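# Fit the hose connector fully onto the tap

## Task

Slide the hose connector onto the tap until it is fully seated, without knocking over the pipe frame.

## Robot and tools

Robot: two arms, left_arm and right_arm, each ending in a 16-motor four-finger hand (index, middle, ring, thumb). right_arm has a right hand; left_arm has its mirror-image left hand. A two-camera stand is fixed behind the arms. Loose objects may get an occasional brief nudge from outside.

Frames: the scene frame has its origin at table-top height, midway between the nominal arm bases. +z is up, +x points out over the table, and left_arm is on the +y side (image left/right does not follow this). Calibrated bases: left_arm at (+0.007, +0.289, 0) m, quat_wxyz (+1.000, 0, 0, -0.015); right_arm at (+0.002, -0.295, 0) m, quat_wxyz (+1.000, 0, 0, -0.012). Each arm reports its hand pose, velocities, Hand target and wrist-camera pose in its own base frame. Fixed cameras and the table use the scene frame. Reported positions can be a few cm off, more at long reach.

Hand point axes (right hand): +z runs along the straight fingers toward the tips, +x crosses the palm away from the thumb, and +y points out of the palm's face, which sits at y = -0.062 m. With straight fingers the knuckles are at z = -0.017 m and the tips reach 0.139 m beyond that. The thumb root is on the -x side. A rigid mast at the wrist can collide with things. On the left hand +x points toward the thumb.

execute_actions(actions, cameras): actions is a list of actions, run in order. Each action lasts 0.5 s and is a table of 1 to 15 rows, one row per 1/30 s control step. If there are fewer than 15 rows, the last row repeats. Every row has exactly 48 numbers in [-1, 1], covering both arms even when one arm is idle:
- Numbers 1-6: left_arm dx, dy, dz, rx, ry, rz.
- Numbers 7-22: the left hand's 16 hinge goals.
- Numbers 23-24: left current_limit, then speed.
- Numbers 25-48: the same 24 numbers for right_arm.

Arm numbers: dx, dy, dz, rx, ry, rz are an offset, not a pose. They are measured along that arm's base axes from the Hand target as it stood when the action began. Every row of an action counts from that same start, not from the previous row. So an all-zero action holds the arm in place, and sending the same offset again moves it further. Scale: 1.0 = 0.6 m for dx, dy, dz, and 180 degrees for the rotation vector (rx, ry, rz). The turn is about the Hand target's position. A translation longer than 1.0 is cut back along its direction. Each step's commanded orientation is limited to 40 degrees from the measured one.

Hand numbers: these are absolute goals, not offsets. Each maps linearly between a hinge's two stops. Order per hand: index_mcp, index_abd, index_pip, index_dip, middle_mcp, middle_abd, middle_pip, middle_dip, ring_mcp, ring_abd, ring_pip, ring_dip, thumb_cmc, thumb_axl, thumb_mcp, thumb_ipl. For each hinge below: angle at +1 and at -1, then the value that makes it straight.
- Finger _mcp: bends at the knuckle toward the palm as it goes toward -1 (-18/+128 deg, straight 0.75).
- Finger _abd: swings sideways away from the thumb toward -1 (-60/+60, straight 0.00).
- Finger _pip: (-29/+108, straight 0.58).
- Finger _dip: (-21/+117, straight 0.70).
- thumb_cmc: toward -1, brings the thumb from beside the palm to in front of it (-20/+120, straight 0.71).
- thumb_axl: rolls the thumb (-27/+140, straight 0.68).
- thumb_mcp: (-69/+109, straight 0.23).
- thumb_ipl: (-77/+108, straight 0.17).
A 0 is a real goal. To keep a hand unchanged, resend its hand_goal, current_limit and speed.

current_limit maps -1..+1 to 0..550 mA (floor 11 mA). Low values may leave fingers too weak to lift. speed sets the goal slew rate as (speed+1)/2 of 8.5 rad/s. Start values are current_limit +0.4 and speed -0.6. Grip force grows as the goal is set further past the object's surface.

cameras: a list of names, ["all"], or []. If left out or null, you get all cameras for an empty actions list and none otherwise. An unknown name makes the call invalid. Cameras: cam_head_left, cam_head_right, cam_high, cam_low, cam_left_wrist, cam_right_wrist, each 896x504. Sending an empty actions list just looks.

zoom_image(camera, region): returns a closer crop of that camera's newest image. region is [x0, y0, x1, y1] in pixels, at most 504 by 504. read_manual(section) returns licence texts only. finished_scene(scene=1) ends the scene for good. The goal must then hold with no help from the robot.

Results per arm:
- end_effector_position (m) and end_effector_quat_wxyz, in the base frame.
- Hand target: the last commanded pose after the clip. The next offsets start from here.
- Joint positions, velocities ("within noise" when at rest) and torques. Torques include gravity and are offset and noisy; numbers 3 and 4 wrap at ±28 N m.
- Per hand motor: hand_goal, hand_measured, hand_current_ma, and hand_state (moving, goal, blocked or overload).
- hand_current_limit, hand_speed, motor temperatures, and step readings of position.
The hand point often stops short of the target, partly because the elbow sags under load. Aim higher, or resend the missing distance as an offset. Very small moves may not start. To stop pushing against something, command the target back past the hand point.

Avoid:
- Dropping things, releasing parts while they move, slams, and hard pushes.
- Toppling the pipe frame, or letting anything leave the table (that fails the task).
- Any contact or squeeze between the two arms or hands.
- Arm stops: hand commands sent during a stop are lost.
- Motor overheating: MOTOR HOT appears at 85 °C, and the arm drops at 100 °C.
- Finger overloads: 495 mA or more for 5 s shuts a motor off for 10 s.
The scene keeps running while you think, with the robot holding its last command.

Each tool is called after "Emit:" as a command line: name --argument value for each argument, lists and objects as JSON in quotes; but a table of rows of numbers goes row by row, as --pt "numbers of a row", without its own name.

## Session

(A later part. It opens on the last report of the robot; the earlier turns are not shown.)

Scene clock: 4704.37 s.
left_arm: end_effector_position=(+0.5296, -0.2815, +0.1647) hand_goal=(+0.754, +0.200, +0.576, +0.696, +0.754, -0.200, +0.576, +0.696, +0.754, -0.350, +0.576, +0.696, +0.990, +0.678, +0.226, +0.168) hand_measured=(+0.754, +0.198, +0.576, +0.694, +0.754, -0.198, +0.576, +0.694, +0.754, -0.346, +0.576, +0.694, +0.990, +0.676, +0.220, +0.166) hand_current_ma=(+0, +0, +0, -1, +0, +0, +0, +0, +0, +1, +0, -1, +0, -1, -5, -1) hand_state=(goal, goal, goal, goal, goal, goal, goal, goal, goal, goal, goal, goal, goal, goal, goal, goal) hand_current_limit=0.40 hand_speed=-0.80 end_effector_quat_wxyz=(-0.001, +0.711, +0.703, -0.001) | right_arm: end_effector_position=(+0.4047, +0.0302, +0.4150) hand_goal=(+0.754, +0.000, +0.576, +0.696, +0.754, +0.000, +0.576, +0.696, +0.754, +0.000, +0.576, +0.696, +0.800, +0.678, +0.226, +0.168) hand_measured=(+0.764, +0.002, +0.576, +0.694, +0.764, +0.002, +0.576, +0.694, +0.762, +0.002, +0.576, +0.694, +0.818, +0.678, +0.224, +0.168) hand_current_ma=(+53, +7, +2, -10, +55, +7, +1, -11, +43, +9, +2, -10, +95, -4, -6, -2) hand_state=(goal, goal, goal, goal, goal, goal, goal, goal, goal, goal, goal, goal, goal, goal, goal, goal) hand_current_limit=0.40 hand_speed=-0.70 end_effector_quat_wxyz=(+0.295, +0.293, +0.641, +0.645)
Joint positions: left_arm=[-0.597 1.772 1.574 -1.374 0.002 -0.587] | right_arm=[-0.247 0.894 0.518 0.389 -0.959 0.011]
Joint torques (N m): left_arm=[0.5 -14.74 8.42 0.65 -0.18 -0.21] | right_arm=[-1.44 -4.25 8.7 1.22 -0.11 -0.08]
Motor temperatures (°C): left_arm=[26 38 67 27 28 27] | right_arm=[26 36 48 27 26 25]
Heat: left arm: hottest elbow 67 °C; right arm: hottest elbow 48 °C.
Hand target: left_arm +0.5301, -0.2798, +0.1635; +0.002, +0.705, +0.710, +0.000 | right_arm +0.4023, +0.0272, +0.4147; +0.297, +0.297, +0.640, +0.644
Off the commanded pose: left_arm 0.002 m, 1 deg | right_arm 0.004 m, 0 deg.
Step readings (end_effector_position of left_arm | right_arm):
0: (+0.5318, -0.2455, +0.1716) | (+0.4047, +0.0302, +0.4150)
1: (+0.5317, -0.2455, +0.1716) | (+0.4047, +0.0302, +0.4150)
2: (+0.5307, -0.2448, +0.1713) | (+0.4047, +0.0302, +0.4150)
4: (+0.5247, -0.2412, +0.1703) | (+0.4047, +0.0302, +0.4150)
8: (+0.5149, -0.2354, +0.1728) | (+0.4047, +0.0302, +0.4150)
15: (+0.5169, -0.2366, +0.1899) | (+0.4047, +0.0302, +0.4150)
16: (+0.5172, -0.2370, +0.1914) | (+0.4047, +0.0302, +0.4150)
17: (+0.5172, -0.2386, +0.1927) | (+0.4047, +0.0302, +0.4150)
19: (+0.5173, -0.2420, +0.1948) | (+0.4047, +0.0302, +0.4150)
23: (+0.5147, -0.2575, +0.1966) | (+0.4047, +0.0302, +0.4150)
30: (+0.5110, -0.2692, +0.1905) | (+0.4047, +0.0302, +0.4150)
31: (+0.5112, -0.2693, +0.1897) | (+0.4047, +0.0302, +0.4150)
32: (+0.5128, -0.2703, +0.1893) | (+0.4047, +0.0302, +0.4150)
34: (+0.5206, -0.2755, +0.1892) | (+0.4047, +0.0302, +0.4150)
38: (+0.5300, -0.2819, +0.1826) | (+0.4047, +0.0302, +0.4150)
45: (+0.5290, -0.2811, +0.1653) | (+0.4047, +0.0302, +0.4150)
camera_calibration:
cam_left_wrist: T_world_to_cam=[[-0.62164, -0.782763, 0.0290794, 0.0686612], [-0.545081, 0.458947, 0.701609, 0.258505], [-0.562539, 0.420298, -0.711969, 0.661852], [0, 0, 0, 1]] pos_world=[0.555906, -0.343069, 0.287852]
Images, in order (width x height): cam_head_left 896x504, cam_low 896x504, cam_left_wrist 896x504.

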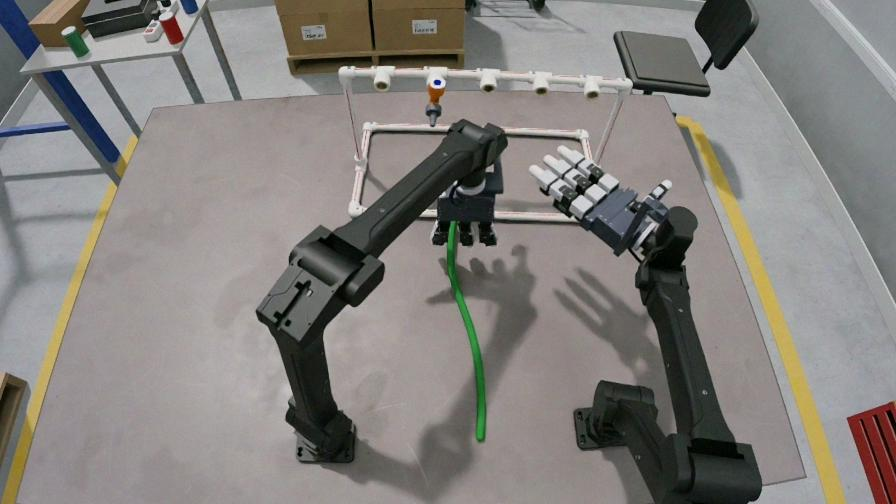

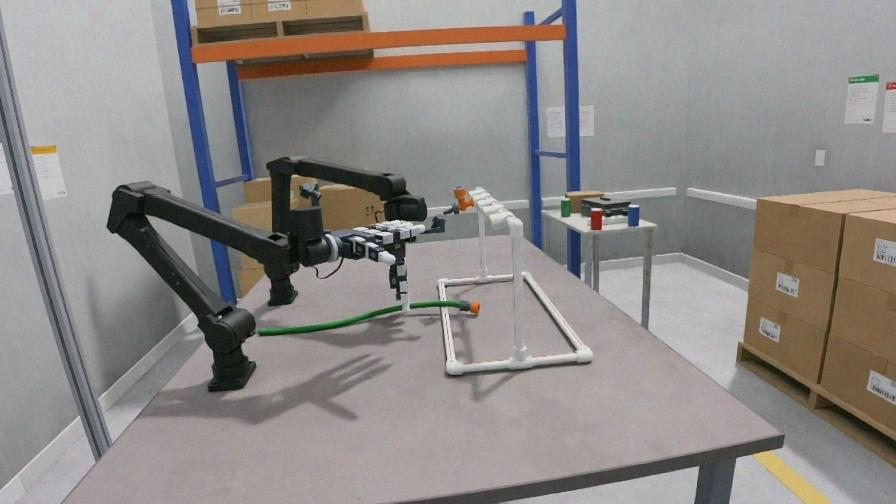

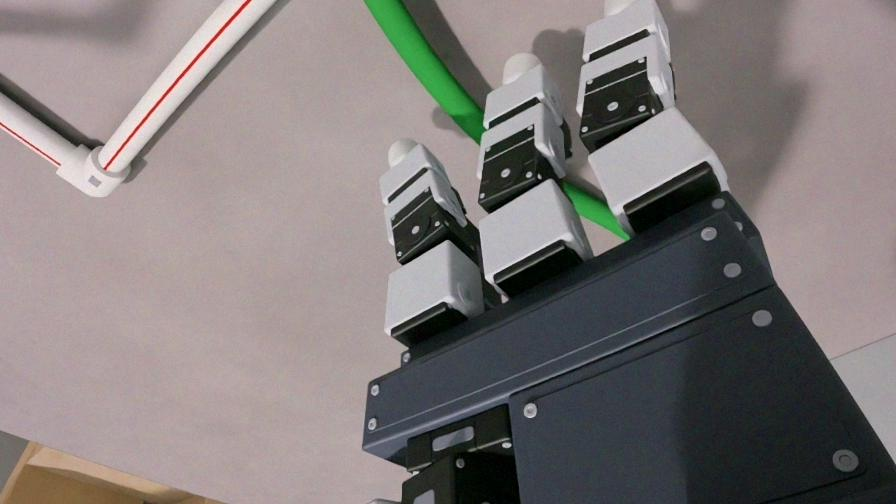

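Emit:
execute_actions --actions '[[[0,0.004,-0.022,0,0,0,0.754,0.2,0.576,0.696,0.754,-0.2,0.576,0.696,0.754,-0.35,0.576,0.696,0.99,0.678,0.226,0.168,0.4,-0.8,0,0,0,0,0,0,0.754,0,0.576,0.696,0.754,0,0.576,0.696,0.754,0,0.576,0.696,0.8,0.678,0.226,0.168,0.4,-0.7]],[[0,0,0,0,0,0,0.754,-0.2,0.576,0.696,0.754,0.2,0.576,0.696,0.754,0.1,0.576,0.696,0.99,0.678,0.226,0.168,0.6,-0.8,0,0,0,0,0,0,0.754,0,0.576,0.696,0.754,0,0.576,0.696,0.754,0,0.576,0.696,0.8,0.678,0.226,0.168,0.4,-0.7]]]' --cameras '["cam_low","cam_left_wrist","cam_head_left"]'

Emit:
zoom_image --camera "cam_head_left" --region '[390, 150, 530, 290]'

Scene clock: 4718.50 s.
left_arm: end_effector_position=(+0.5290, -0.2810, +0.1545) hand_goal=(+0.754, -0.200, +0.576, +0.696, +0.754, +0.200, +0.576, +0.696, +0.754, +0.100, +0.576, +0.696, +0.990, +0.678, +0.226, +0.168) hand_measured=(+0.754, -0.096, +0.576, +0.694, +0.754, +0.104, +0.576, +0.694, +0.754, +0.096, +0.576, +0.694, +0.990, +0.676, +0.220, +0.166) hand_current_ma=(+0, +200, +0, -1, +0, -180, +0, +0, +0, -1, +0, -1, +0, -1, -5, -1) hand_state=(goal, blocked, goal, goal, goal, blocked, goal, goal, goal, goal, goal, goal, goal, goal, goal, goal) hand_current_limit=0.60 hand_speed=-0.80 end_effector_quat_wxyz=(+0.002, +0.711, +0.703, +0.000) | right_arm: end_effector_position=(+0.4047, +0.0302, +0.4150) hand_goal=(+0.754, +0.000, +0.576, +0.696, +0.754, +0.000, +0.576, +0.696, +0.754, +0.000, +0.576, +0.696, +0.800, +0.678, +0.226, +0.168) hand_measured=(+0.764, +0.002, +0.576, +0.694, +0.764, +0.002, +0.576, +0.694, +0.762, +0.002, +0.576, +0.694, +0.818, +0.678, +0.224, +0.168) hand_current_ma=(+53, +7, +2, -10, +55, +7, +1, -11, +43, +9, +2, -10, +95, -4, -6, -2) hand_state=(goal, goal, goal, goal, goal, goal, goal, goal, goal, goal, goal, goal, goal, goal, goal, goal) hand_current_limit=0.40 hand_speed=-0.70 end_effector_quat_wxyz=(+0.295, +0.293, +0.641, +0.645)
Joint positions: left_arm=[-0.597 1.773 1.546 -1.341 0.001 -0.587] | right_arm=[-0.247 0.894 0.518 0.389 -0.959 0.011]
Joint torques (N m): left_arm=[1.08 -14.56 8.36 0.75 -0.16 -0.17] | right_arm=[-1.38 -4.25 8.7 1.24 -0.1 -0.08]
Motor temperatures (°C): left_arm=[26 38 63 27 28 27] | right_arm=[26 35 48 27 26 25]
Heat: left arm: hottest elbow 63 °C; right arm: hottest elbow 48 °C.
Hand target: left_arm +0.5300, -0.2774, +0.1502; +0.001, +0.705, +0.710, +0.000 | right_arm +0.4023, +0.0272, +0.4147; +0.297, +0.297, +0.640, +0.644
Off the commanded pose: left_arm 0.006 m, 1 deg | right_arm 0.004 m, 0 deg.
Step readings (end_effector_position of left_arm | right_arm):
0: (+0.5296, -0.2815, +0.1647) | (+0.4047, +0.0302, +0.4150)
1: (+0.5296, -0.2815, +0.1647) | (+0.4047, +0.0302, +0.4150)
2: (+0.5300, -0.2818, +0.1644) | (+0.4047, +0.0302, +0.4150)
4: (+0.5307, -0.2822, +0.1624) | (+0.4047, +0.0302, +0.4150)
8: (+0.5288, -0.2809, +0.1557) | (+0.4047, +0.0302, +0.4150)
15: (+0.5289, -0.2810, +0.1544) | (+0.4047, +0.0302, +0.4150)
16: (+0.5290, -0.2811, +0.1544) | (+0.4047, +0.0302, +0.4150)
17: (+0.5290, -0.2811, +0.1544) | (+0.4047, +0.0302, +0.4150)
19: (+0.5290, -0.2811, +0.1544) | (+0.4047, +0.0302, +0.4150)
23: (+0.5290, -0.2811, +0.1544) | (+0.4047, +0.0302, +0.4150)
30: (+0.5290, -0.2810, +0.1545) | (+0.4047, +0.0302, +0.4150)
camera_calibration:
cam_left_wrist: T_world_to_cam=[[-0.621797, -0.782666, 0.0283241, 0.0691621], [-0.548283, 0.460844, 0.69786, 0.267966], [-0.559244, 0.418398, -0.715674, 0.65227], [0, 0, 0, 1]] pos_world=[0.554704, -0.342268, 0.277851]
Images, in order (width x height): cam_head_left 896x504, cam_low 896x504, cam_left_wrist 896x504.

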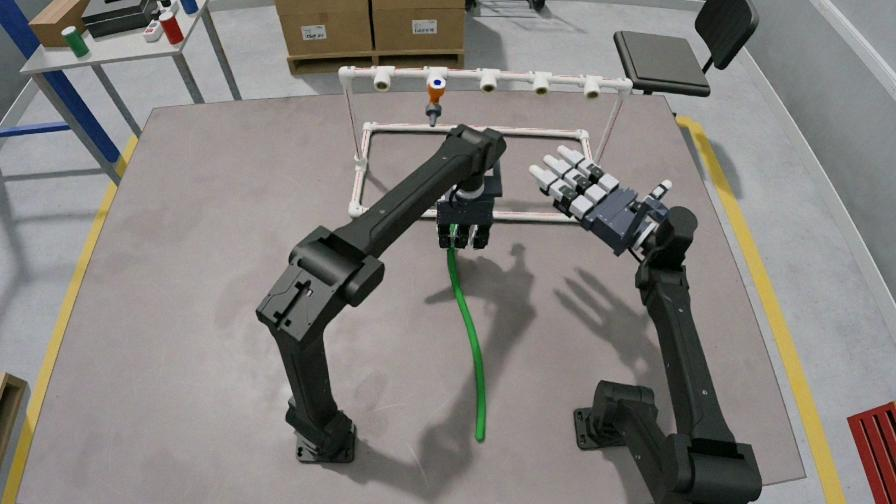

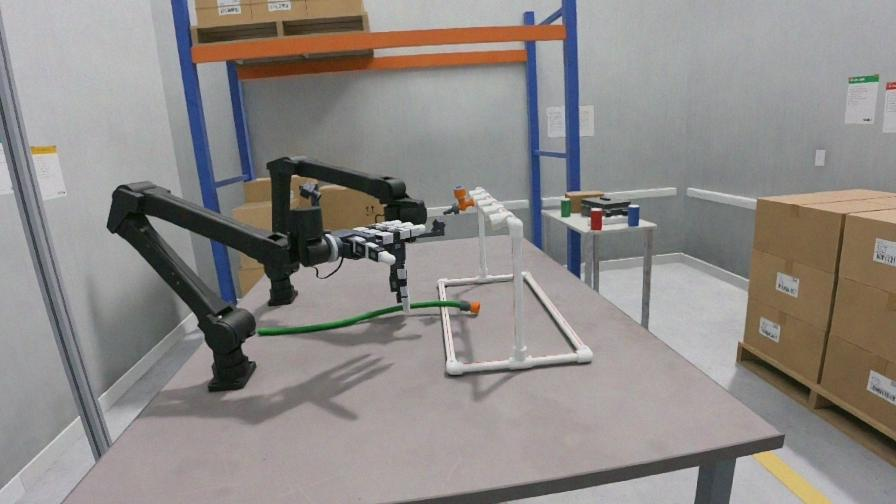

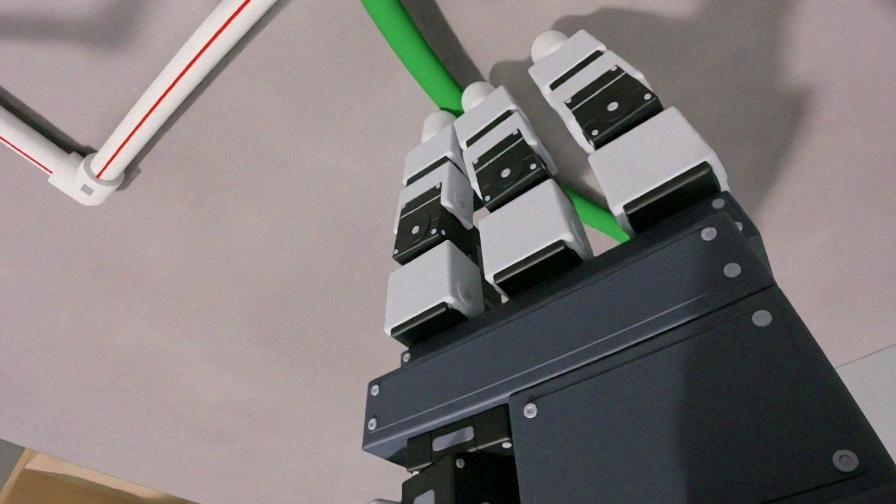

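Scaled by 3.600.

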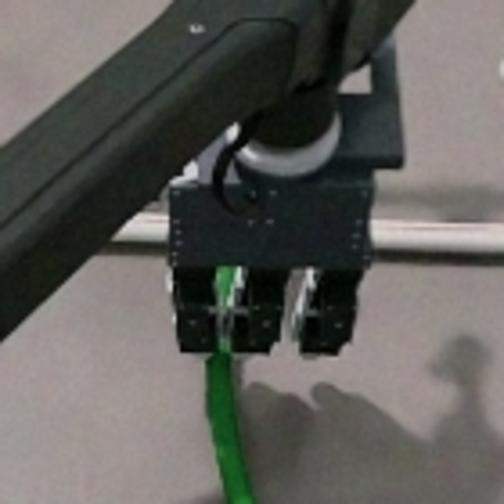

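Emit:
execute_actions --actions '[[[0,0,0.02,0,0,0,0.754,0.25,0.576,0.696,0.754,-0.25,0.576,0.696,0.754,-0.35,0.576,0.696,0.99,0.678,0.226,0.168,0.5,-0.75,0,0,0,0,0,0,0.754,0,0.576,0.696,0.754,0,0.576,0.696,0.754,0,0.576,0.696,0.8,0.678,0.226,0.168,0.4,-0.7]],[[0,0.008,-0.055,0,0,0,0.754,0.25,0.576,0.696,0.754,-0.25,0.576,0.696,0.754,-0.35,0.576,0.696,0.99,0.678,0.226,0.168,0.5,-0.8,0,0,0,0,0,0,0.754,0,0.576,0.696,0.754,0,0.576,0.696,0.754,0,0.576,0.696,0.8,0.678,0.226,0.168,0.4,-0.7]]]' --cameras '["cam_low","cam_left_wrist","cam_head_left"]'

Emit:
zoom_image --camera "cam_head_left" --region '[390, 150, 530, 290]'

Emit:
zoom_image --camera "cam_low" --region '[340, 220, 500, 340]'

Scene clock: 4746.17 s.
left_arm: end_effector_position=(+0.5271, -0.2789, +0.1321) hand_goal=(+0.754, +0.250, +0.576, +0.696, +0.754, -0.250, +0.576, +0.696, +0.754, -0.350, +0.576, +0.696, +0.990, +0.678, +0.226, +0.168) hand_measured=(+0.754, +0.244, +0.576, +0.694, +0.754, -0.246, +0.576, +0.694, +0.754, -0.344, +0.576, +0.694, +0.990, +0.676, +0.220, +0.166) hand_current_ma=(+0, -2, +0, -1, +0, +1, +0, +0, +0, +2, +0, -1, +0, -1, -5, -1) hand_state=(goal, goal, goal, goal, goal, goal, goal, goal, goal, goal, goal, goal, goal, goal, goal, goal) hand_current_limit=0.50 hand_speed=-0.80 end_effector_quat_wxyz=(+0.001, +0.710, +0.704, -0.001) | right_arm: end_effector_position=(+0.4047, +0.0302, +0.4150) hand_goal=(+0.754, +0.000, +0.576, +0.696, +0.754, +0.000, +0.576, +0.696, +0.754, +0.000, +0.576, +0.696, +0.800, +0.678, +0.226, +0.168) hand_measured=(+0.764, +0.002, +0.576, +0.694, +0.764, +0.002, +0.576, +0.694, +0.762, +0.002, +0.576, +0.694, +0.818, +0.678, +0.224, +0.168) hand_current_ma=(+53, +7, +2, -10, +55, +7, +1, -11, +43, +9, +2, -10, +95, -4, -6, -2) hand_state=(goal, goal, goal, goal, goal, goal, goal, goal, goal, goal, goal, goal, goal, goal, goal, goal) hand_current_limit=0.40 hand_speed=-0.70 end_effector_quat_wxyz=(+0.295, +0.293, +0.641, +0.645)
Joint positions: left_arm=[-0.596 1.782 1.498 -1.287 0.001 -0.587] | right_arm=[-0.247 0.894 0.518 0.389 -0.959 0.011]
Joint torques (N m): left_arm=[1.26 -14.97 8.31 0.72 -0.14 -0.1] | right_arm=[-1.44 -4.25 8.72 1.21 -0.1 -0.08]
Motor temperatures (°C): left_arm=[26 38 60 27 28 27] | right_arm=[26 35 48 27 25 25]
Heat: left arm: hottest elbow 60 °C; right arm: hottest elbow 48 °C.
Hand target: left_arm +0.5301, -0.2727, +0.1293; +0.002, +0.705, +0.709, +0.000 | right_arm +0.4023, +0.0272, +0.4147; +0.297, +0.297, +0.640, +0.644
Off the commanded pose: left_arm 0.008 m, 1 deg | right_arm 0.004 m, 0 deg.
Step readings (end_effector_position of left_arm | right_arm):
0: (+0.5290, -0.2810, +0.1545) | (+0.4047, +0.0302, +0.4150)
1: (+0.5290, -0.2810, +0.1545) | (+0.4047, +0.0302, +0.4150)
2: (+0.5290, -0.2810, +0.1545) | (+0.4047, +0.0302, +0.4150)
4: (+0.5289, -0.2810, +0.1544) | (+0.4047, +0.0302, +0.4150)
8: (+0.5277, -0.2801, +0.1541) | (+0.4047, +0.0302, +0.4150)
15: (+0.5269, -0.2796, +0.1539) | (+0.4047, +0.0302, +0.4150)
16: (+0.5269, -0.2796, +0.1539) | (+0.4047, +0.0302, +0.4150)
17: (+0.5271, -0.2797, +0.1538) | (+0.4047, +0.0302, +0.4150)
19: (+0.5286, -0.2807, +0.1513) | (+0.4047, +0.0302, +0.4150)
23: (+0.5270, -0.2794, +0.1404) | (+0.4047, +0.0302, +0.4150)
30: (+0.5267, -0.2786, +0.1320) | (+0.4047, +0.0302, +0.4150)
camera_calibration:
cam_left_wrist: T_world_to_cam=[[-0.620804, -0.783451, 0.0283939, 0.0694701], [-0.54756, 0.459235, 0.699486, 0.280381], [-0.561053, 0.418697, -0.714082, 0.635147], [0, 0, 0, 1]] pos_world=[0.553004, -0.340268, 0.255451]
Images, in order (width x height): cam_head_left 896x504, cam_low 896x504, cam_left_wrist 896x504.

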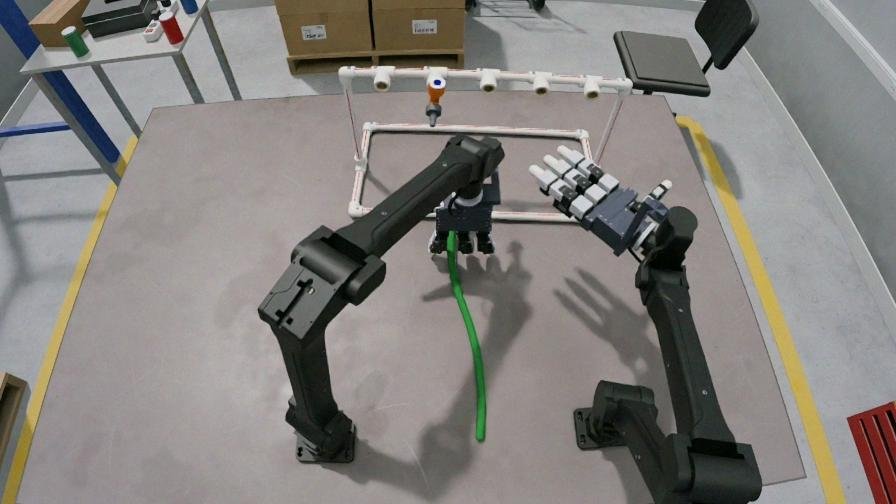

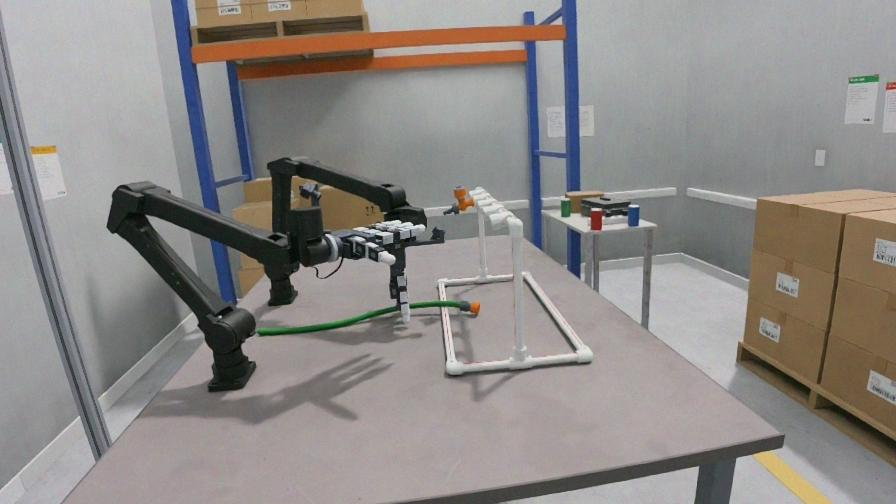

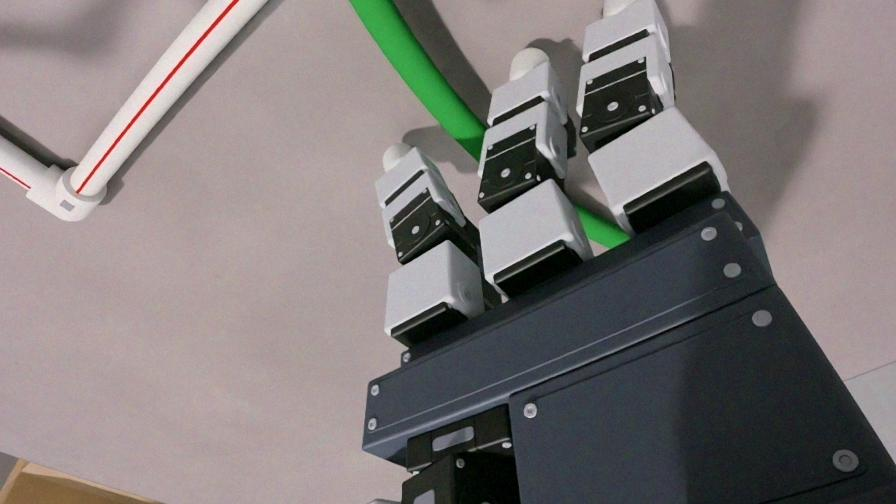

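Scaled by 3.600.

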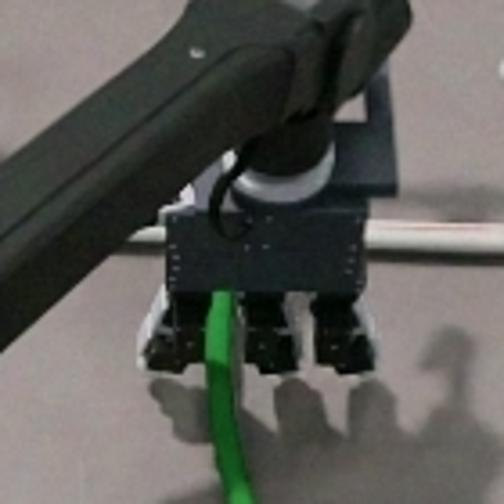

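Scaled by 3.150.

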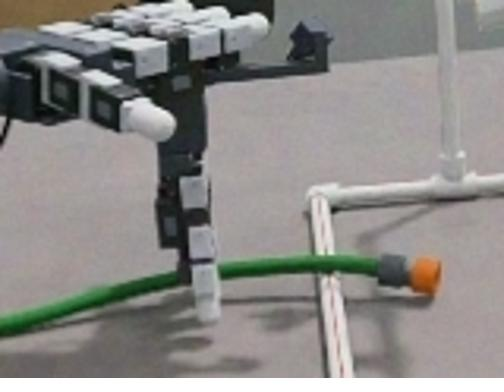

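Emit:
execute_actions --actions '[[[0,-0.008,-0.02,0,0,0,0.754,0.25,0.576,0.696,0.754,-0.25,0.576,0.696,0.754,-0.35,0.576,0.696,0.99,0.678,0.226,0.168,0.5,-0.75,0,0,0,0,0,0,0.754,0,0.576,0.696,0.754,0,0.576,0.696,0.754,0,0.576,0.696,0.8,0.678,0.226,0.168,0.4,-0.7]],[[0,0,0,0,0,0,0.754,-0.2,0.576,0.696,0.754,0.2,0.576,0.696,0.754,0.0,0.576,0.696,0.99,0.678,0.226,0.168,0.7,-0.8,0,0,0,0,0,0,0.754,0,0.576,0.696,0.754,0,0.576,0.696,0.754,0,0.576,0.696,0.8,0.678,0.226,0.168,0.4,-0.7]]]' --cameras '["cam_left_wrist"]'

Emit:
zoom_image --camera "cam_left_wrist" --region '[340, 0, 680, 260]'

Scene clock: 4763.43 s.
left_arm: end_effector_position=(+0.5303, -0.2823, +0.1218) hand_goal=(+0.754, -0.200, +0.576, +0.696, +0.754, +0.200, +0.576, +0.696, +0.754, +0.000, +0.576, +0.696, +0.990, +0.678, +0.226, +0.168) hand_measured=(+0.752, +0.006, +0.576, +0.694, +0.756, -0.024, +0.576, +0.694, +0.754, -0.050, +0.576, +0.694, +0.990, +0.676, +0.220, +0.166) hand_current_ma=(+0, +467, +0, +0, +0, -467, +0, +0, +0, -64, +0, -1, +0, -1, -5, -1) hand_state=(goal, blocked, goal, goal, goal, blocked, goal, goal, goal, blocked, goal, goal, goal, goal, goal, goal) hand_current_limit=0.70 hand_speed=-0.80 end_effector_quat_wxyz=(+0.006, +0.710, +0.704, -0.003) | right_arm: end_effector_position=(+0.4047, +0.0302, +0.4150) hand_goal=(+0.754, +0.000, +0.576, +0.696, +0.754, +0.000, +0.576, +0.696, +0.754, +0.000, +0.576, +0.696, +0.800, +0.678, +0.226, +0.168) hand_measured=(+0.764, +0.002, +0.576, +0.694, +0.764, +0.002, +0.576, +0.694, +0.762, +0.002, +0.576, +0.694, +0.818, +0.678, +0.224, +0.168) hand_current_ma=(+53, +7, +2, -10, +55, +7, +1, -11, +43, +9, +2, -10, +95, -4, -6, -2) hand_state=(goal, goal, goal, goal, goal, goal, goal, goal, goal, goal, goal, goal, goal, goal, goal, goal) hand_current_limit=0.40 hand_speed=-0.70 end_effector_quat_wxyz=(+0.295, +0.293, +0.641, +0.645)
Joint positions: left_arm=[-0.596 1.796 1.489 -1.254 0.008 -0.587] | right_arm=[-0.247 0.894 0.518 0.389 -0.959 0.011]
Joint torques (N m): left_arm=[0.97 -14.8 8.34 0.51 -0.37 -0.14] | right_arm=[-1.38 -4.31 8.72 1.24 -0.11 -0.08]
Motor temperatures (°C): left_arm=[26 38 60 27 28 27] | right_arm=[26 35 48 27 25 25]
Heat: left arm: hottest elbow 60 °C; right arm: hottest elbow 48 °C.
Hand target: left_arm +0.5301, -0.2776, +0.1172; +0.002, +0.705, +0.709, +0.000 | right_arm +0.4023, +0.0272, +0.4147; +0.297, +0.297, +0.640, +0.644
Off the commanded pose: left_arm 0.007 m, 1 deg | right_arm 0.004 m, 0 deg.
Step readings (end_effector_position of left_arm | right_arm):
0: (+0.5271, -0.2789, +0.1321) | (+0.4047, +0.0302, +0.4150)
1: (+0.5271, -0.2789, +0.1321) | (+0.4047, +0.0302, +0.4150)
2: (+0.5274, -0.2791, +0.1323) | (+0.4047, +0.0302, +0.4150)
4: (+0.5292, -0.2803, +0.1321) | (+0.4047, +0.0302, +0.4150)
8: (+0.5304, -0.2811, +0.1287) | (+0.4047, +0.0302, +0.4150)
15: (+0.5294, -0.2805, +0.1215) | (+0.4047, +0.0302, +0.4150)
16: (+0.5294, -0.2805, +0.1215) | (+0.4047, +0.0302, +0.4150)
17: (+0.5295, -0.2805, +0.1215) | (+0.4047, +0.0302, +0.4150)
19: (+0.5296, -0.2806, +0.1216) | (+0.4047, +0.0302, +0.4150)
23: (+0.5300, -0.2815, +0.1216) | (+0.4047, +0.0302, +0.4150)
30: (+0.5303, -0.2823, +0.1218) | (+0.4047, +0.0302, +0.4150)
camera_calibration:
cam_left_wrist: T_world_to_cam=[[-0.6207, -0.78332, 0.0337816, 0.0684217], [-0.550822, 0.466321, 0.6922, 0.295673], [-0.557967, 0.411041, -0.720915, 0.628119], [0, 0, 0, 1]] pos_world=[0.555802, -0.342465, 0.245844]
Images, in order (width x height): cam_left_wrist 896x504.

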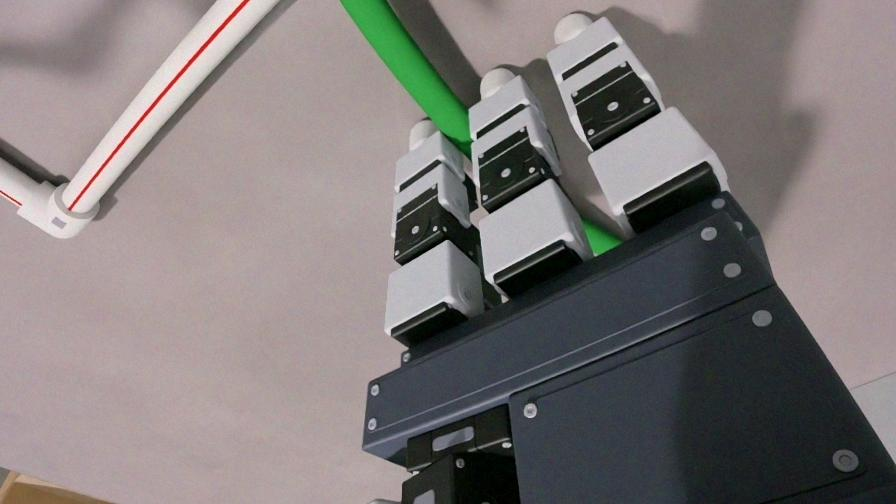

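Scaled by 1.482.

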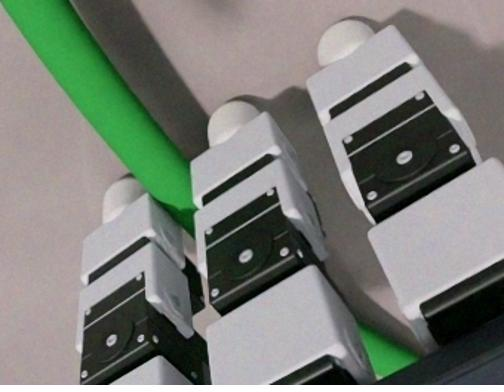

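Emit:
execute_actions --actions '[[[0,0,0.09,0,0,0,0.754,-0.2,0.576,0.696,0.754,0.2,0.576,0.696,0.754,0.0,0.576,0.696,0.99,0.678,0.226,0.168,0.7,-0.8,0,0,0,0,0,0,0.754,0,0.576,0.696,0.754,0,0.576,0.696,0.754,0,0.576,0.696,0.8,0.678,0.226,0.168,0.4,-0.7]],[[0,0,0.08,0,0,0,0.754,-0.2,0.576,0.696,0.754,0.2,0.576,0.696,0.754,0.0,0.576,0.696,0.99,0.678,0.226,0.168,0.7,-0.8,0,0,0,0,0,0,0.754,0,0.576,0.696,0.754,0,0.576,0.696,0.754,0,0.576,0.696,0.8,0.678,0.226,0.168,0.4,-0.7]]]' --cameras '["cam_low","cam_left_wrist","cam_high"]'

Emit:
zoom_image --camera "cam_low" --region '[340, 200, 520, 340]'

Scene clock: 4788.13 s.
left_arm: end_effector_position=(+0.5127, -0.2691, +0.1827) hand_goal=(+0.754, -0.200, +0.576, +0.696, +0.754, +0.200, +0.576, +0.696, +0.754, +0.000, +0.576, +0.696, +0.990, +0.678, +0.226, +0.168) hand_measured=(+0.750, +0.006, +0.574, +0.696, +0.752, -0.022, +0.574, +0.696, +0.750, -0.004, +0.572, +0.694, +0.990, +0.676, +0.220, +0.166) hand_current_ma=(-2, +467, +0, +0, +0, -467, +0, +0, -2, -1, -1, -1, +0, -1, -5, -1) hand_state=(goal, blocked, goal, goal, goal, blocked, goal, goal, goal, goal, goal, goal, goal, goal, goal, goal) hand_current_limit=0.70 hand_speed=-0.80 end_effector_quat_wxyz=(-0.034, +0.710, +0.703, -0.007) | right_arm: end_effector_position=(+0.4047, +0.0302, +0.4150) hand_goal=(+0.754, +0.000, +0.576, +0.696, +0.754, +0.000, +0.576, +0.696, +0.754, +0.000, +0.576, +0.696, +0.800, +0.678, +0.226, +0.168) hand_measured=(+0.764, +0.002, +0.576, +0.694, +0.764, +0.002, +0.576, +0.694, +0.762, +0.002, +0.576, +0.694, +0.818, +0.678, +0.224, +0.168) hand_current_ma=(+53, +7, +2, -10, +55, +7, +1, -11, +43, +9, +2, -10, +95, -4, -6, -2) hand_state=(goal, goal, goal, goal, goal, goal, goal, goal, goal, goal, goal, goal, goal, goal, goal, goal) hand_current_limit=0.40 hand_speed=-0.70 end_effector_quat_wxyz=(+0.295, +0.293, +0.641, +0.645)
Joint positions: left_arm=[-0.596 1.752 1.602 -1.49 0.001 -0.587] | right_arm=[-0.247 0.894 0.518 0.389 -0.959 0.011]
Joint torques (N m): left_arm=[0.56 -16.09 14.71 -0.18 -0.13 -0.15] | right_arm=[-1.38 -4.31 8.72 1.24 -0.11 -0.08]
Motor temperatures (°C): left_arm=[26 39 58 27 28 27] | right_arm=[26 35 48 27 25 25]
Heat: left arm: hottest elbow 58 °C; right arm: hottest elbow 48 °C.
Hand target: left_arm +0.5301, -0.2775, +0.2192; +0.001, +0.705, +0.709, +0.000 | right_arm +0.4023, +0.0272, +0.4147; +0.297, +0.297, +0.640, +0.644
Off the commanded pose: left_arm 0.041 m, 4 deg | right_arm 0.004 m, 0 deg.
Step readings (end_effector_position of left_arm | right_arm):
0: (+0.5303, -0.2823, +0.1218) | (+0.4047, +0.0302, +0.4150)
1: (+0.5302, -0.2823, +0.1220) | (+0.4047, +0.0302, +0.4150)
2: (+0.5290, -0.2814, +0.1220) | (+0.4047, +0.0302, +0.4150)
4: (+0.5246, -0.2779, +0.1221) | (+0.4047, +0.0302, +0.4150)
8: (+0.5136, -0.2697, +0.1231) | (+0.4047, +0.0302, +0.4150)
15: (+0.5114, -0.2682, +0.1291) | (+0.4047, +0.0302, +0.4150)
16: (+0.5113, -0.2682, +0.1301) | (+0.4047, +0.0302, +0.4150)
17: (+0.5103, -0.2675, +0.1312) | (+0.4047, +0.0302, +0.4150)
19: (+0.5088, -0.2665, +0.1376) | (+0.4047, +0.0302, +0.4150)
23: (+0.5093, -0.2668, +0.1589) | (+0.4047, +0.0302, +0.4150)
30: (+0.5137, -0.2698, +0.1826) | (+0.4047, +0.0302, +0.4150)
camera_calibration:
cam_left_wrist: T_world_to_cam=[[-0.61875, -0.784874, 0.0334888, 0.0644066], [-0.505665, 0.430537, 0.747624, 0.194693], [-0.601209, 0.445658, -0.663278, 0.677674], [0, 0, 0, 1]] pos_world=[0.545725, -0.335282, 0.301772]
Images, in order (width x height): cam_high 896x504, cam_low 896x504, cam_left_wrist 896x504.

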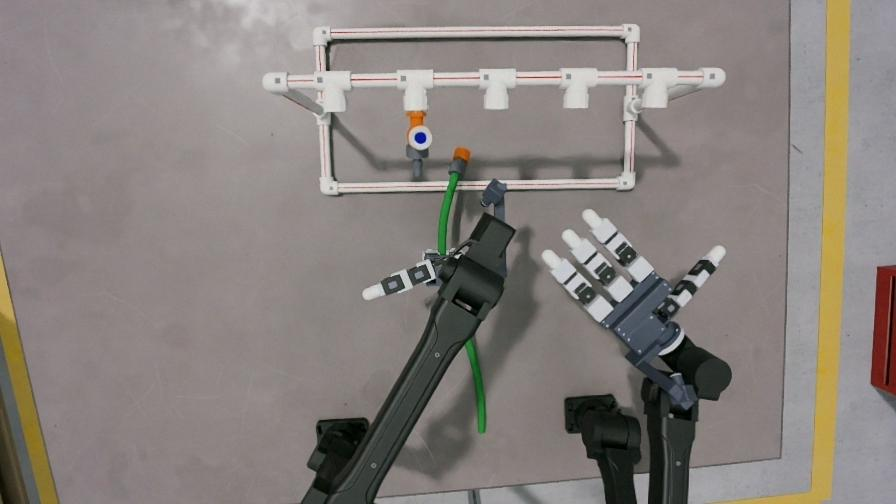

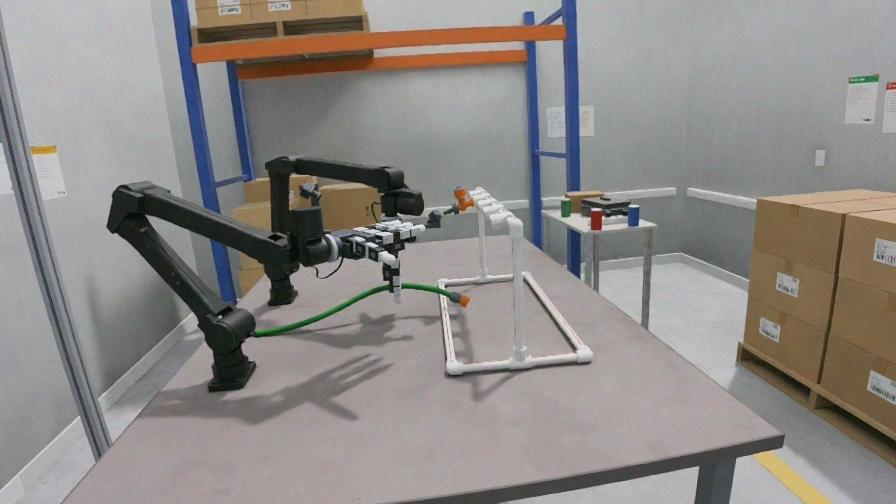

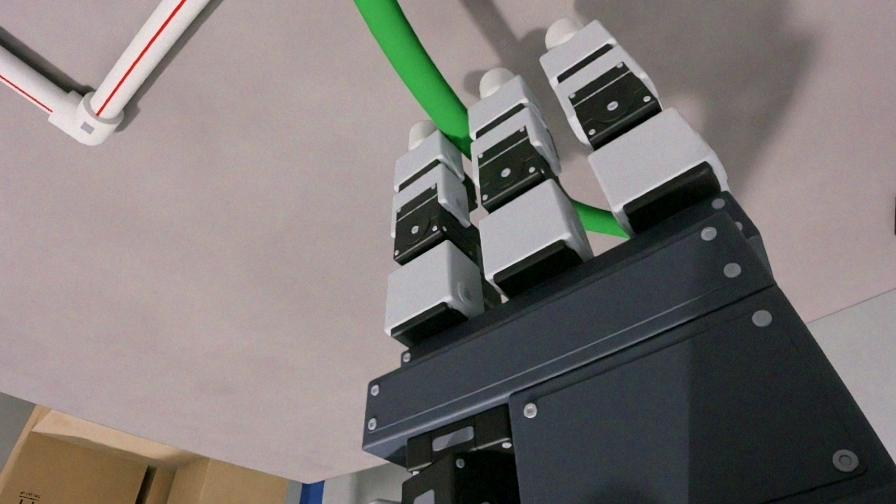

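Scaled by 2.800.

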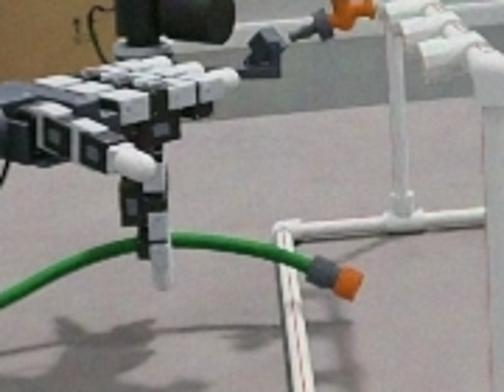

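Emit:
execute_actions --actions '[[[-0.08,0.01,0,0,0,0,0.754,-0.2,0.576,0.696,0.754,0.2,0.576,0.696,0.754,0.0,0.576,0.696,0.99,0.678,0.226,0.168,0.7,-0.8,0,0,0,0,0,0,0.754,0,0.576,0.696,0.754,0,0.576,0.696,0.754,0,0.576,0.696,0.8,0.678,0.226,0.168,0.4,-0.7]],[[-0.09,0.02,0,0,0,0,0.754,-0.2,0.576,0.696,0.754,0.2,0.576,0.696,0.754,0.0,0.576,0.696,0.99,0.678,0.226,0.168,0.7,-0.8,0,0,0,0,0,0,0.754,0,0.576,0.696,0.754,0,0.576,0.696,0.754,0,0.576,0.696,0.8,0.678,0.226,0.168,0.4,-0.7]],[[-0.09,0.02,0,0,0,0,0.754,-0.2,0.576,0.696,0.754,0.2,0.576,0.696,0.754,0.0,0.576,0.696,0.99,0.678,0.226,0.168,0.7,-0.8,0,0,0,0,0,0,0.754,0,0.576,0.696,0.754,0,0.576,0.696,0.754,0,0.576,0.696,0.8,0.678,0.226,0.168,0.4,-0.7]]]' --cameras '["cam_low","cam_high","cam_head_left"]'

Scene clock: 4802.40 s.
left_arm: end_effector_position=(+0.3773, -0.2483, +0.2139) hand_goal=(+0.754, -0.200, +0.576, +0.696, +0.754, +0.200, +0.576, +0.696, +0.754, +0.000, +0.576, +0.696, +0.990, +0.678, +0.226, +0.168) hand_measured=(+0.754, -0.056, +0.576, +0.696, +0.754, +0.054, +0.574, +0.696, +0.752, -0.002, +0.574, +0.694, +0.990, +0.676, +0.220, +0.166) hand_current_ma=(+0, +343, +0, +0, +0, -349, +0, +0, -1, +0, -1, -1, +0, -1, -4, -1) hand_state=(goal, blocked, goal, goal, goal, blocked, goal, goal, goal, goal, goal, goal, goal, goal, goal, goal) hand_current_limit=0.70 hand_speed=-0.80 end_effector_quat_wxyz=(-0.006, +0.708, +0.706, -0.001) | right_arm: end_effector_position=(+0.4047, +0.0302, +0.4150) hand_goal=(+0.754, +0.000, +0.576, +0.696, +0.754, +0.000, +0.576, +0.696, +0.754, +0.000, +0.576, +0.696, +0.800, +0.678, +0.226, +0.168) hand_measured=(+0.764, +0.002, +0.576, +0.694, +0.764, +0.002, +0.576, +0.694, +0.762, +0.002, +0.576, +0.694, +0.818, +0.678, +0.224, +0.168) hand_current_ma=(+53, +7, +2, -10, +55, +7, +1, -11, +43, +9, +2, -10, +95, -4, -6, -2) hand_state=(goal, goal, goal, goal, goal, goal, goal, goal, goal, goal, goal, goal, goal, goal, goal, goal) hand_current_limit=0.40 hand_speed=-0.70 end_effector_quat_wxyz=(+0.295, +0.293, +0.641, +0.645)
Joint positions: left_arm=[-0.745 1.396 1.257 -1.443 0.002 -0.741] | right_arm=[-0.247 0.894 0.518 0.389 -0.959 0.011]
Joint torques (N m): left_arm=[0.62 -11.34 8.55 0.39 -0.16 -0.18] | right_arm=[-1.44 -4.19 8.7 1.21 -0.1 -0.08]
Motor temperatures (°C): left_arm=[26 39 59 27 28 27] | right_arm=[26 35 47 27 25 25]
Heat: left arm: hottest elbow 59 °C; right arm: hottest elbow 47 °C.
Hand target: left_arm +0.3741, -0.2475, +0.2192; +0.001, +0.705, +0.709, +0.000 | right_arm +0.4023, +0.0272, +0.4147; +0.297, +0.297, +0.640, +0.644
Off the commanded pose: left_arm 0.006 m, 1 deg | right_arm 0.004 m, 0 deg.
Step readings (end_effector_position of left_arm | right_arm):
0: (+0.5127, -0.2691, +0.1827) | (+0.4047, +0.0302, +0.4150)
1: (+0.5127, -0.2691, +0.1827) | (+0.4047, +0.0302, +0.4150)
2: (+0.5126, -0.2689, +0.1833) | (+0.4047, +0.0302, +0.4150)
4: (+0.5096, -0.2693, +0.1855) | (+0.4047, +0.0302, +0.4150)
8: (+0.4959, -0.2670, +0.1964) | (+0.4047, +0.0302, +0.4150)
15: (+0.4855, -0.2714, +0.2148) | (+0.4047, +0.0302, +0.4150)
16: (+0.4851, -0.2713, +0.2146) | (+0.4047, +0.0302, +0.4150)
17: (+0.4823, -0.2706, +0.2123) | (+0.4047, +0.0302, +0.4150)
19: (+0.4717, -0.2658, +0.2054) | (+0.4047, +0.0302, +0.4150)
23: (+0.4419, -0.2559, +0.1974) | (+0.4047, +0.0302, +0.4150)
30: (+0.4304, -0.2600, +0.2112) | (+0.4047, +0.0302, +0.4150)
31: (+0.4301, -0.2597, +0.2118) | (+0.4047, +0.0302, +0.4150)
32: (+0.4277, -0.2589, +0.2110) | (+0.4047, +0.0302, +0.4150)
34: (+0.4181, -0.2540, +0.2072) | (+0.4047, +0.0302, +0.4150)
38: (+0.3890, -0.2456, +0.2037) | (+0.4047, +0.0302, +0.4150)
45: (+0.3778, -0.2494, +0.2142) | (+0.4047, +0.0302, +0.4150)
Images, in order (width x height): cam_head_left 896x504, cam_high 896x504, cam_low 896x504.

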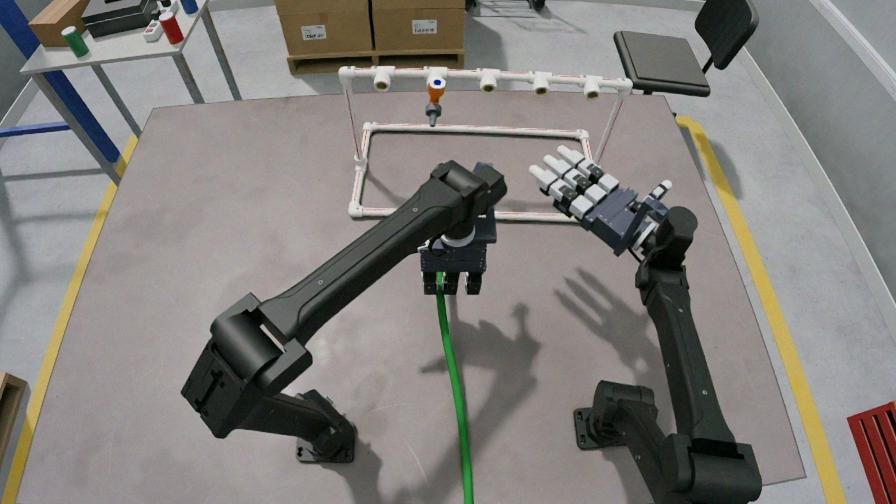

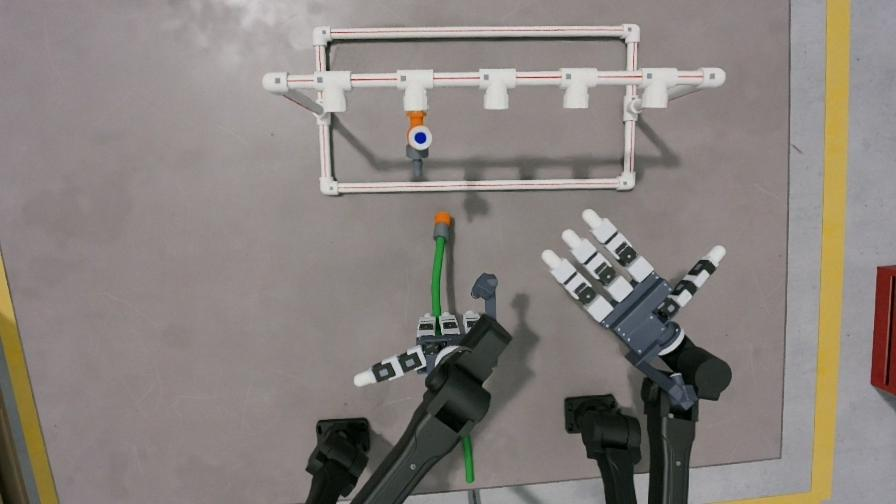

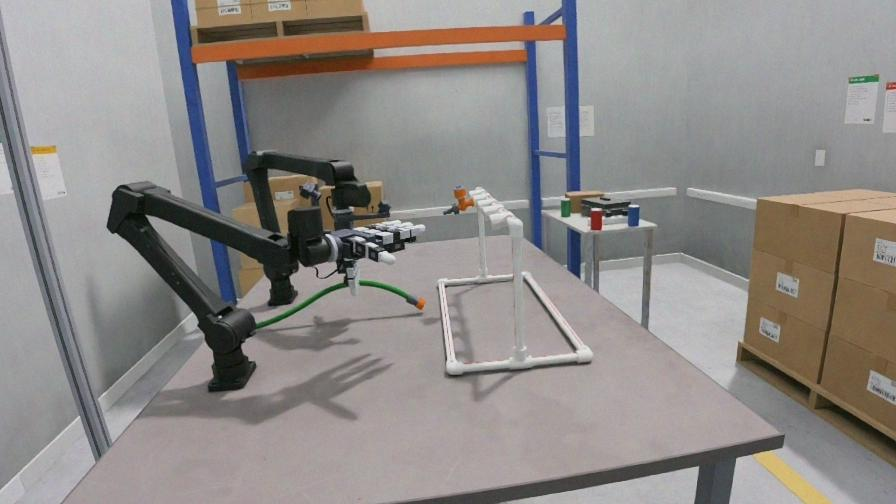

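Emit:
execute_actions --actions '[[[0,0,-0.08,0,0,0,0.754,-0.2,0.576,0.696,0.754,0.2,0.576,0.696,0.754,0.0,0.576,0.696,0.99,0.678,0.226,0.168,0.7,-0.8,0,0,0,0,0,0,0.754,0,0.576,0.696,0.754,0,0.576,0.696,0.754,0,0.576,0.696,0.8,0.678,0.226,0.168,0.4,-0.7]],[[0,0,-0.075,0,0,0,0.754,-0.2,0.576,0.696,0.754,0.2,0.576,0.696,0.754,0.0,0.576,0.696,0.99,0.678,0.226,0.168,0.7,-0.8,0,0,0,0,0,0,0.754,0,0.576,0.696,0.754,0,0.576,0.696,0.754,0,0.576,0.696,0.8,0.678,0.226,0.168,0.4,-0.7]]]' --cameras '["cam_low","cam_high","cam_left_wrist"]'

Emit:
zoom_image --camera "cam_low" --region '[300, 220, 480, 360]'

Scene clock: 4811.63 s.
left_arm: end_effector_position=(+0.3749, -0.2462, +0.1271) hand_goal=(+0.754, -0.200, +0.576, +0.696, +0.754, +0.200, +0.576, +0.696, +0.754, +0.000, +0.576, +0.696, +0.990, +0.678, +0.226, +0.168) hand_measured=(+0.752, -0.056, +0.576, +0.696, +0.754, +0.054, +0.576, +0.696, +0.752, -0.002, +0.574, +0.694, +0.990, +0.676, +0.220, +0.166) hand_current_ma=(+0, +343, +0, +0, +0, -349, +0, +0, -1, +0, -1, -1, +0, -1, -4, -1) hand_state=(goal, blocked, goal, goal, goal, blocked, goal, goal, goal, goal, goal, goal, goal, goal, goal, goal) hand_current_limit=0.70 hand_speed=-0.80 end_effector_quat_wxyz=(-0.003, +0.708, +0.706, -0.001) | right_arm: end_effector_position=(+0.4047, +0.0302, +0.4150) hand_goal=(+0.754, +0.000, +0.576, +0.696, +0.754, +0.000, +0.576, +0.696, +0.754, +0.000, +0.576, +0.696, +0.800, +0.678, +0.226, +0.168) hand_measured=(+0.764, +0.002, +0.576, +0.694, +0.764, +0.002, +0.576, +0.694, +0.762, +0.002, +0.576, +0.694, +0.818, +0.678, +0.224, +0.168) hand_current_ma=(+53, +7, +2, -10, +55, +7, +1, -11, +43, +9, +2, -10, +95, -4, -6, -2) hand_state=(goal, goal, goal, goal, goal, goal, goal, goal, goal, goal, goal, goal, goal, goal, goal, goal) hand_current_limit=0.40 hand_speed=-0.70 end_effector_quat_wxyz=(+0.295, +0.293, +0.641, +0.645)
Joint positions: left_arm=[-0.745 1.443 1.069 -1.202 0.002 -0.742] | right_arm=[-0.247 0.894 0.518 0.389 -0.959 0.011]
Joint torques (N m): left_arm=[-0.09 -10.4 8.21 0.79 -0.19 -0.17] | right_arm=[-1.44 -4.31 8.72 1.22 -0.11 -0.08]
Motor temperatures (°C): left_arm=[26 38 60 27 28 27] | right_arm=[26 35 47 27 25 25]
Heat: left arm: hottest elbow 60 °C; right arm: hottest elbow 47 °C.
Hand target: left_arm +0.3741, -0.2475, +0.1263; +0.002, +0.705, +0.709, +0.000 | right_arm +0.4023, +0.0272, +0.4147; +0.297, +0.297, +0.640, +0.644
Off the commanded pose: left_arm 0.002 m, 1 deg | right_arm 0.004 m, 0 deg.
Step readings (end_effector_position of left_arm | right_arm):
0: (+0.3773, -0.2483, +0.2139) | (+0.4047, +0.0302, +0.4150)
1: (+0.3772, -0.2482, +0.2136) | (+0.4047, +0.0302, +0.4150)
2: (+0.3775, -0.2484, +0.2119) | (+0.4047, +0.0302, +0.4150)
4: (+0.3776, -0.2485, +0.2025) | (+0.4047, +0.0302, +0.4150)
8: (+0.3729, -0.2441, +0.1781) | (+0.4047, +0.0302, +0.4150)
15: (+0.3742, -0.2453, +0.1699) | (+0.4047, +0.0302, +0.4150)
16: (+0.3744, -0.2456, +0.1697) | (+0.4047, +0.0302, +0.4150)
17: (+0.3750, -0.2461, +0.1680) | (+0.4047, +0.0302, +0.4150)
19: (+0.3766, -0.2475, +0.1607) | (+0.4047, +0.0302, +0.4150)
23: (+0.3740, -0.2451, +0.1387) | (+0.4047, +0.0302, +0.4150)
30: (+0.3745, -0.2456, +0.1270) | (+0.4047, +0.0302, +0.4150)
camera_calibration:
cam_left_wrist: T_world_to_cam=[[-0.61557, -0.78757, 0.0284029, -0.00217249], [-0.54701, 0.452936, 0.704009, 0.183248], [-0.567321, 0.41783, -0.709623, 0.534087], [0, 0, 0, 1]] pos_world=[0.4019, -0.307868, 0.250054]
Images, in order (width x height): cam_high 896x504, cam_low 896x504, cam_left_wrist 896x504.

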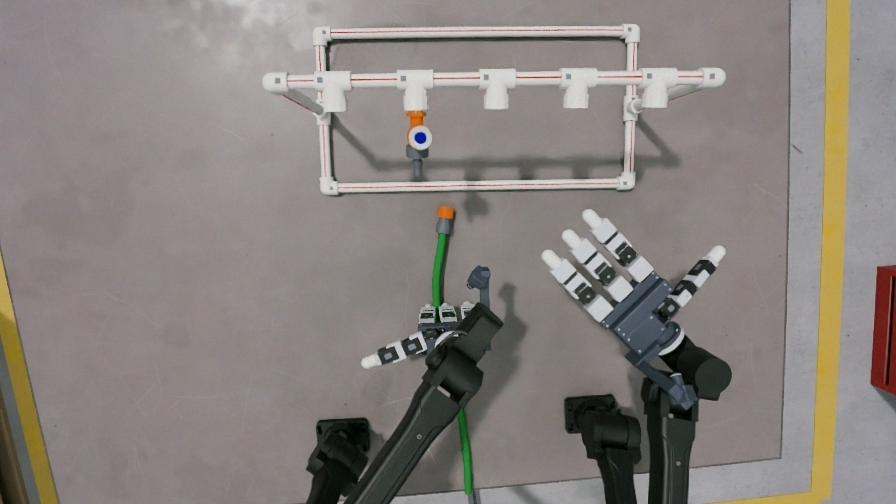

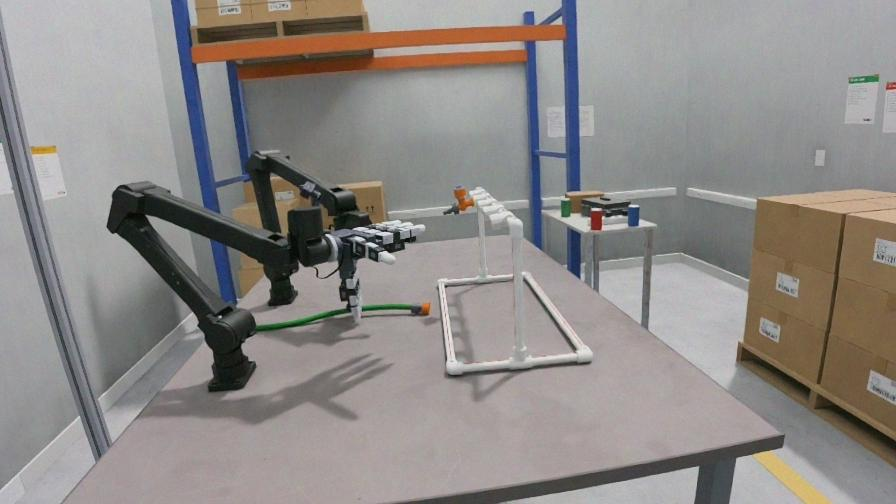

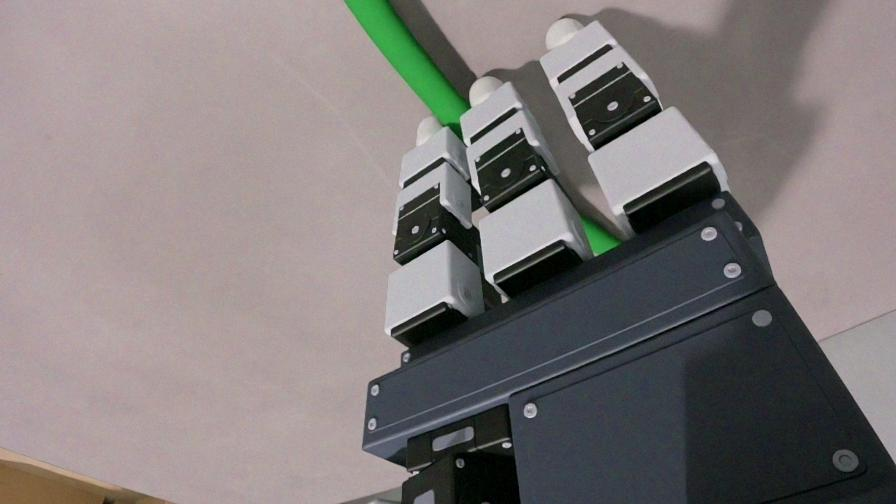

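Scaled by 2.800.

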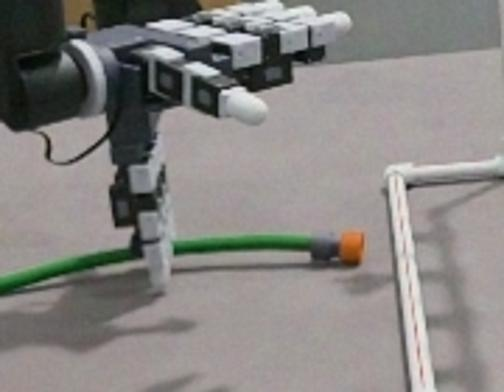

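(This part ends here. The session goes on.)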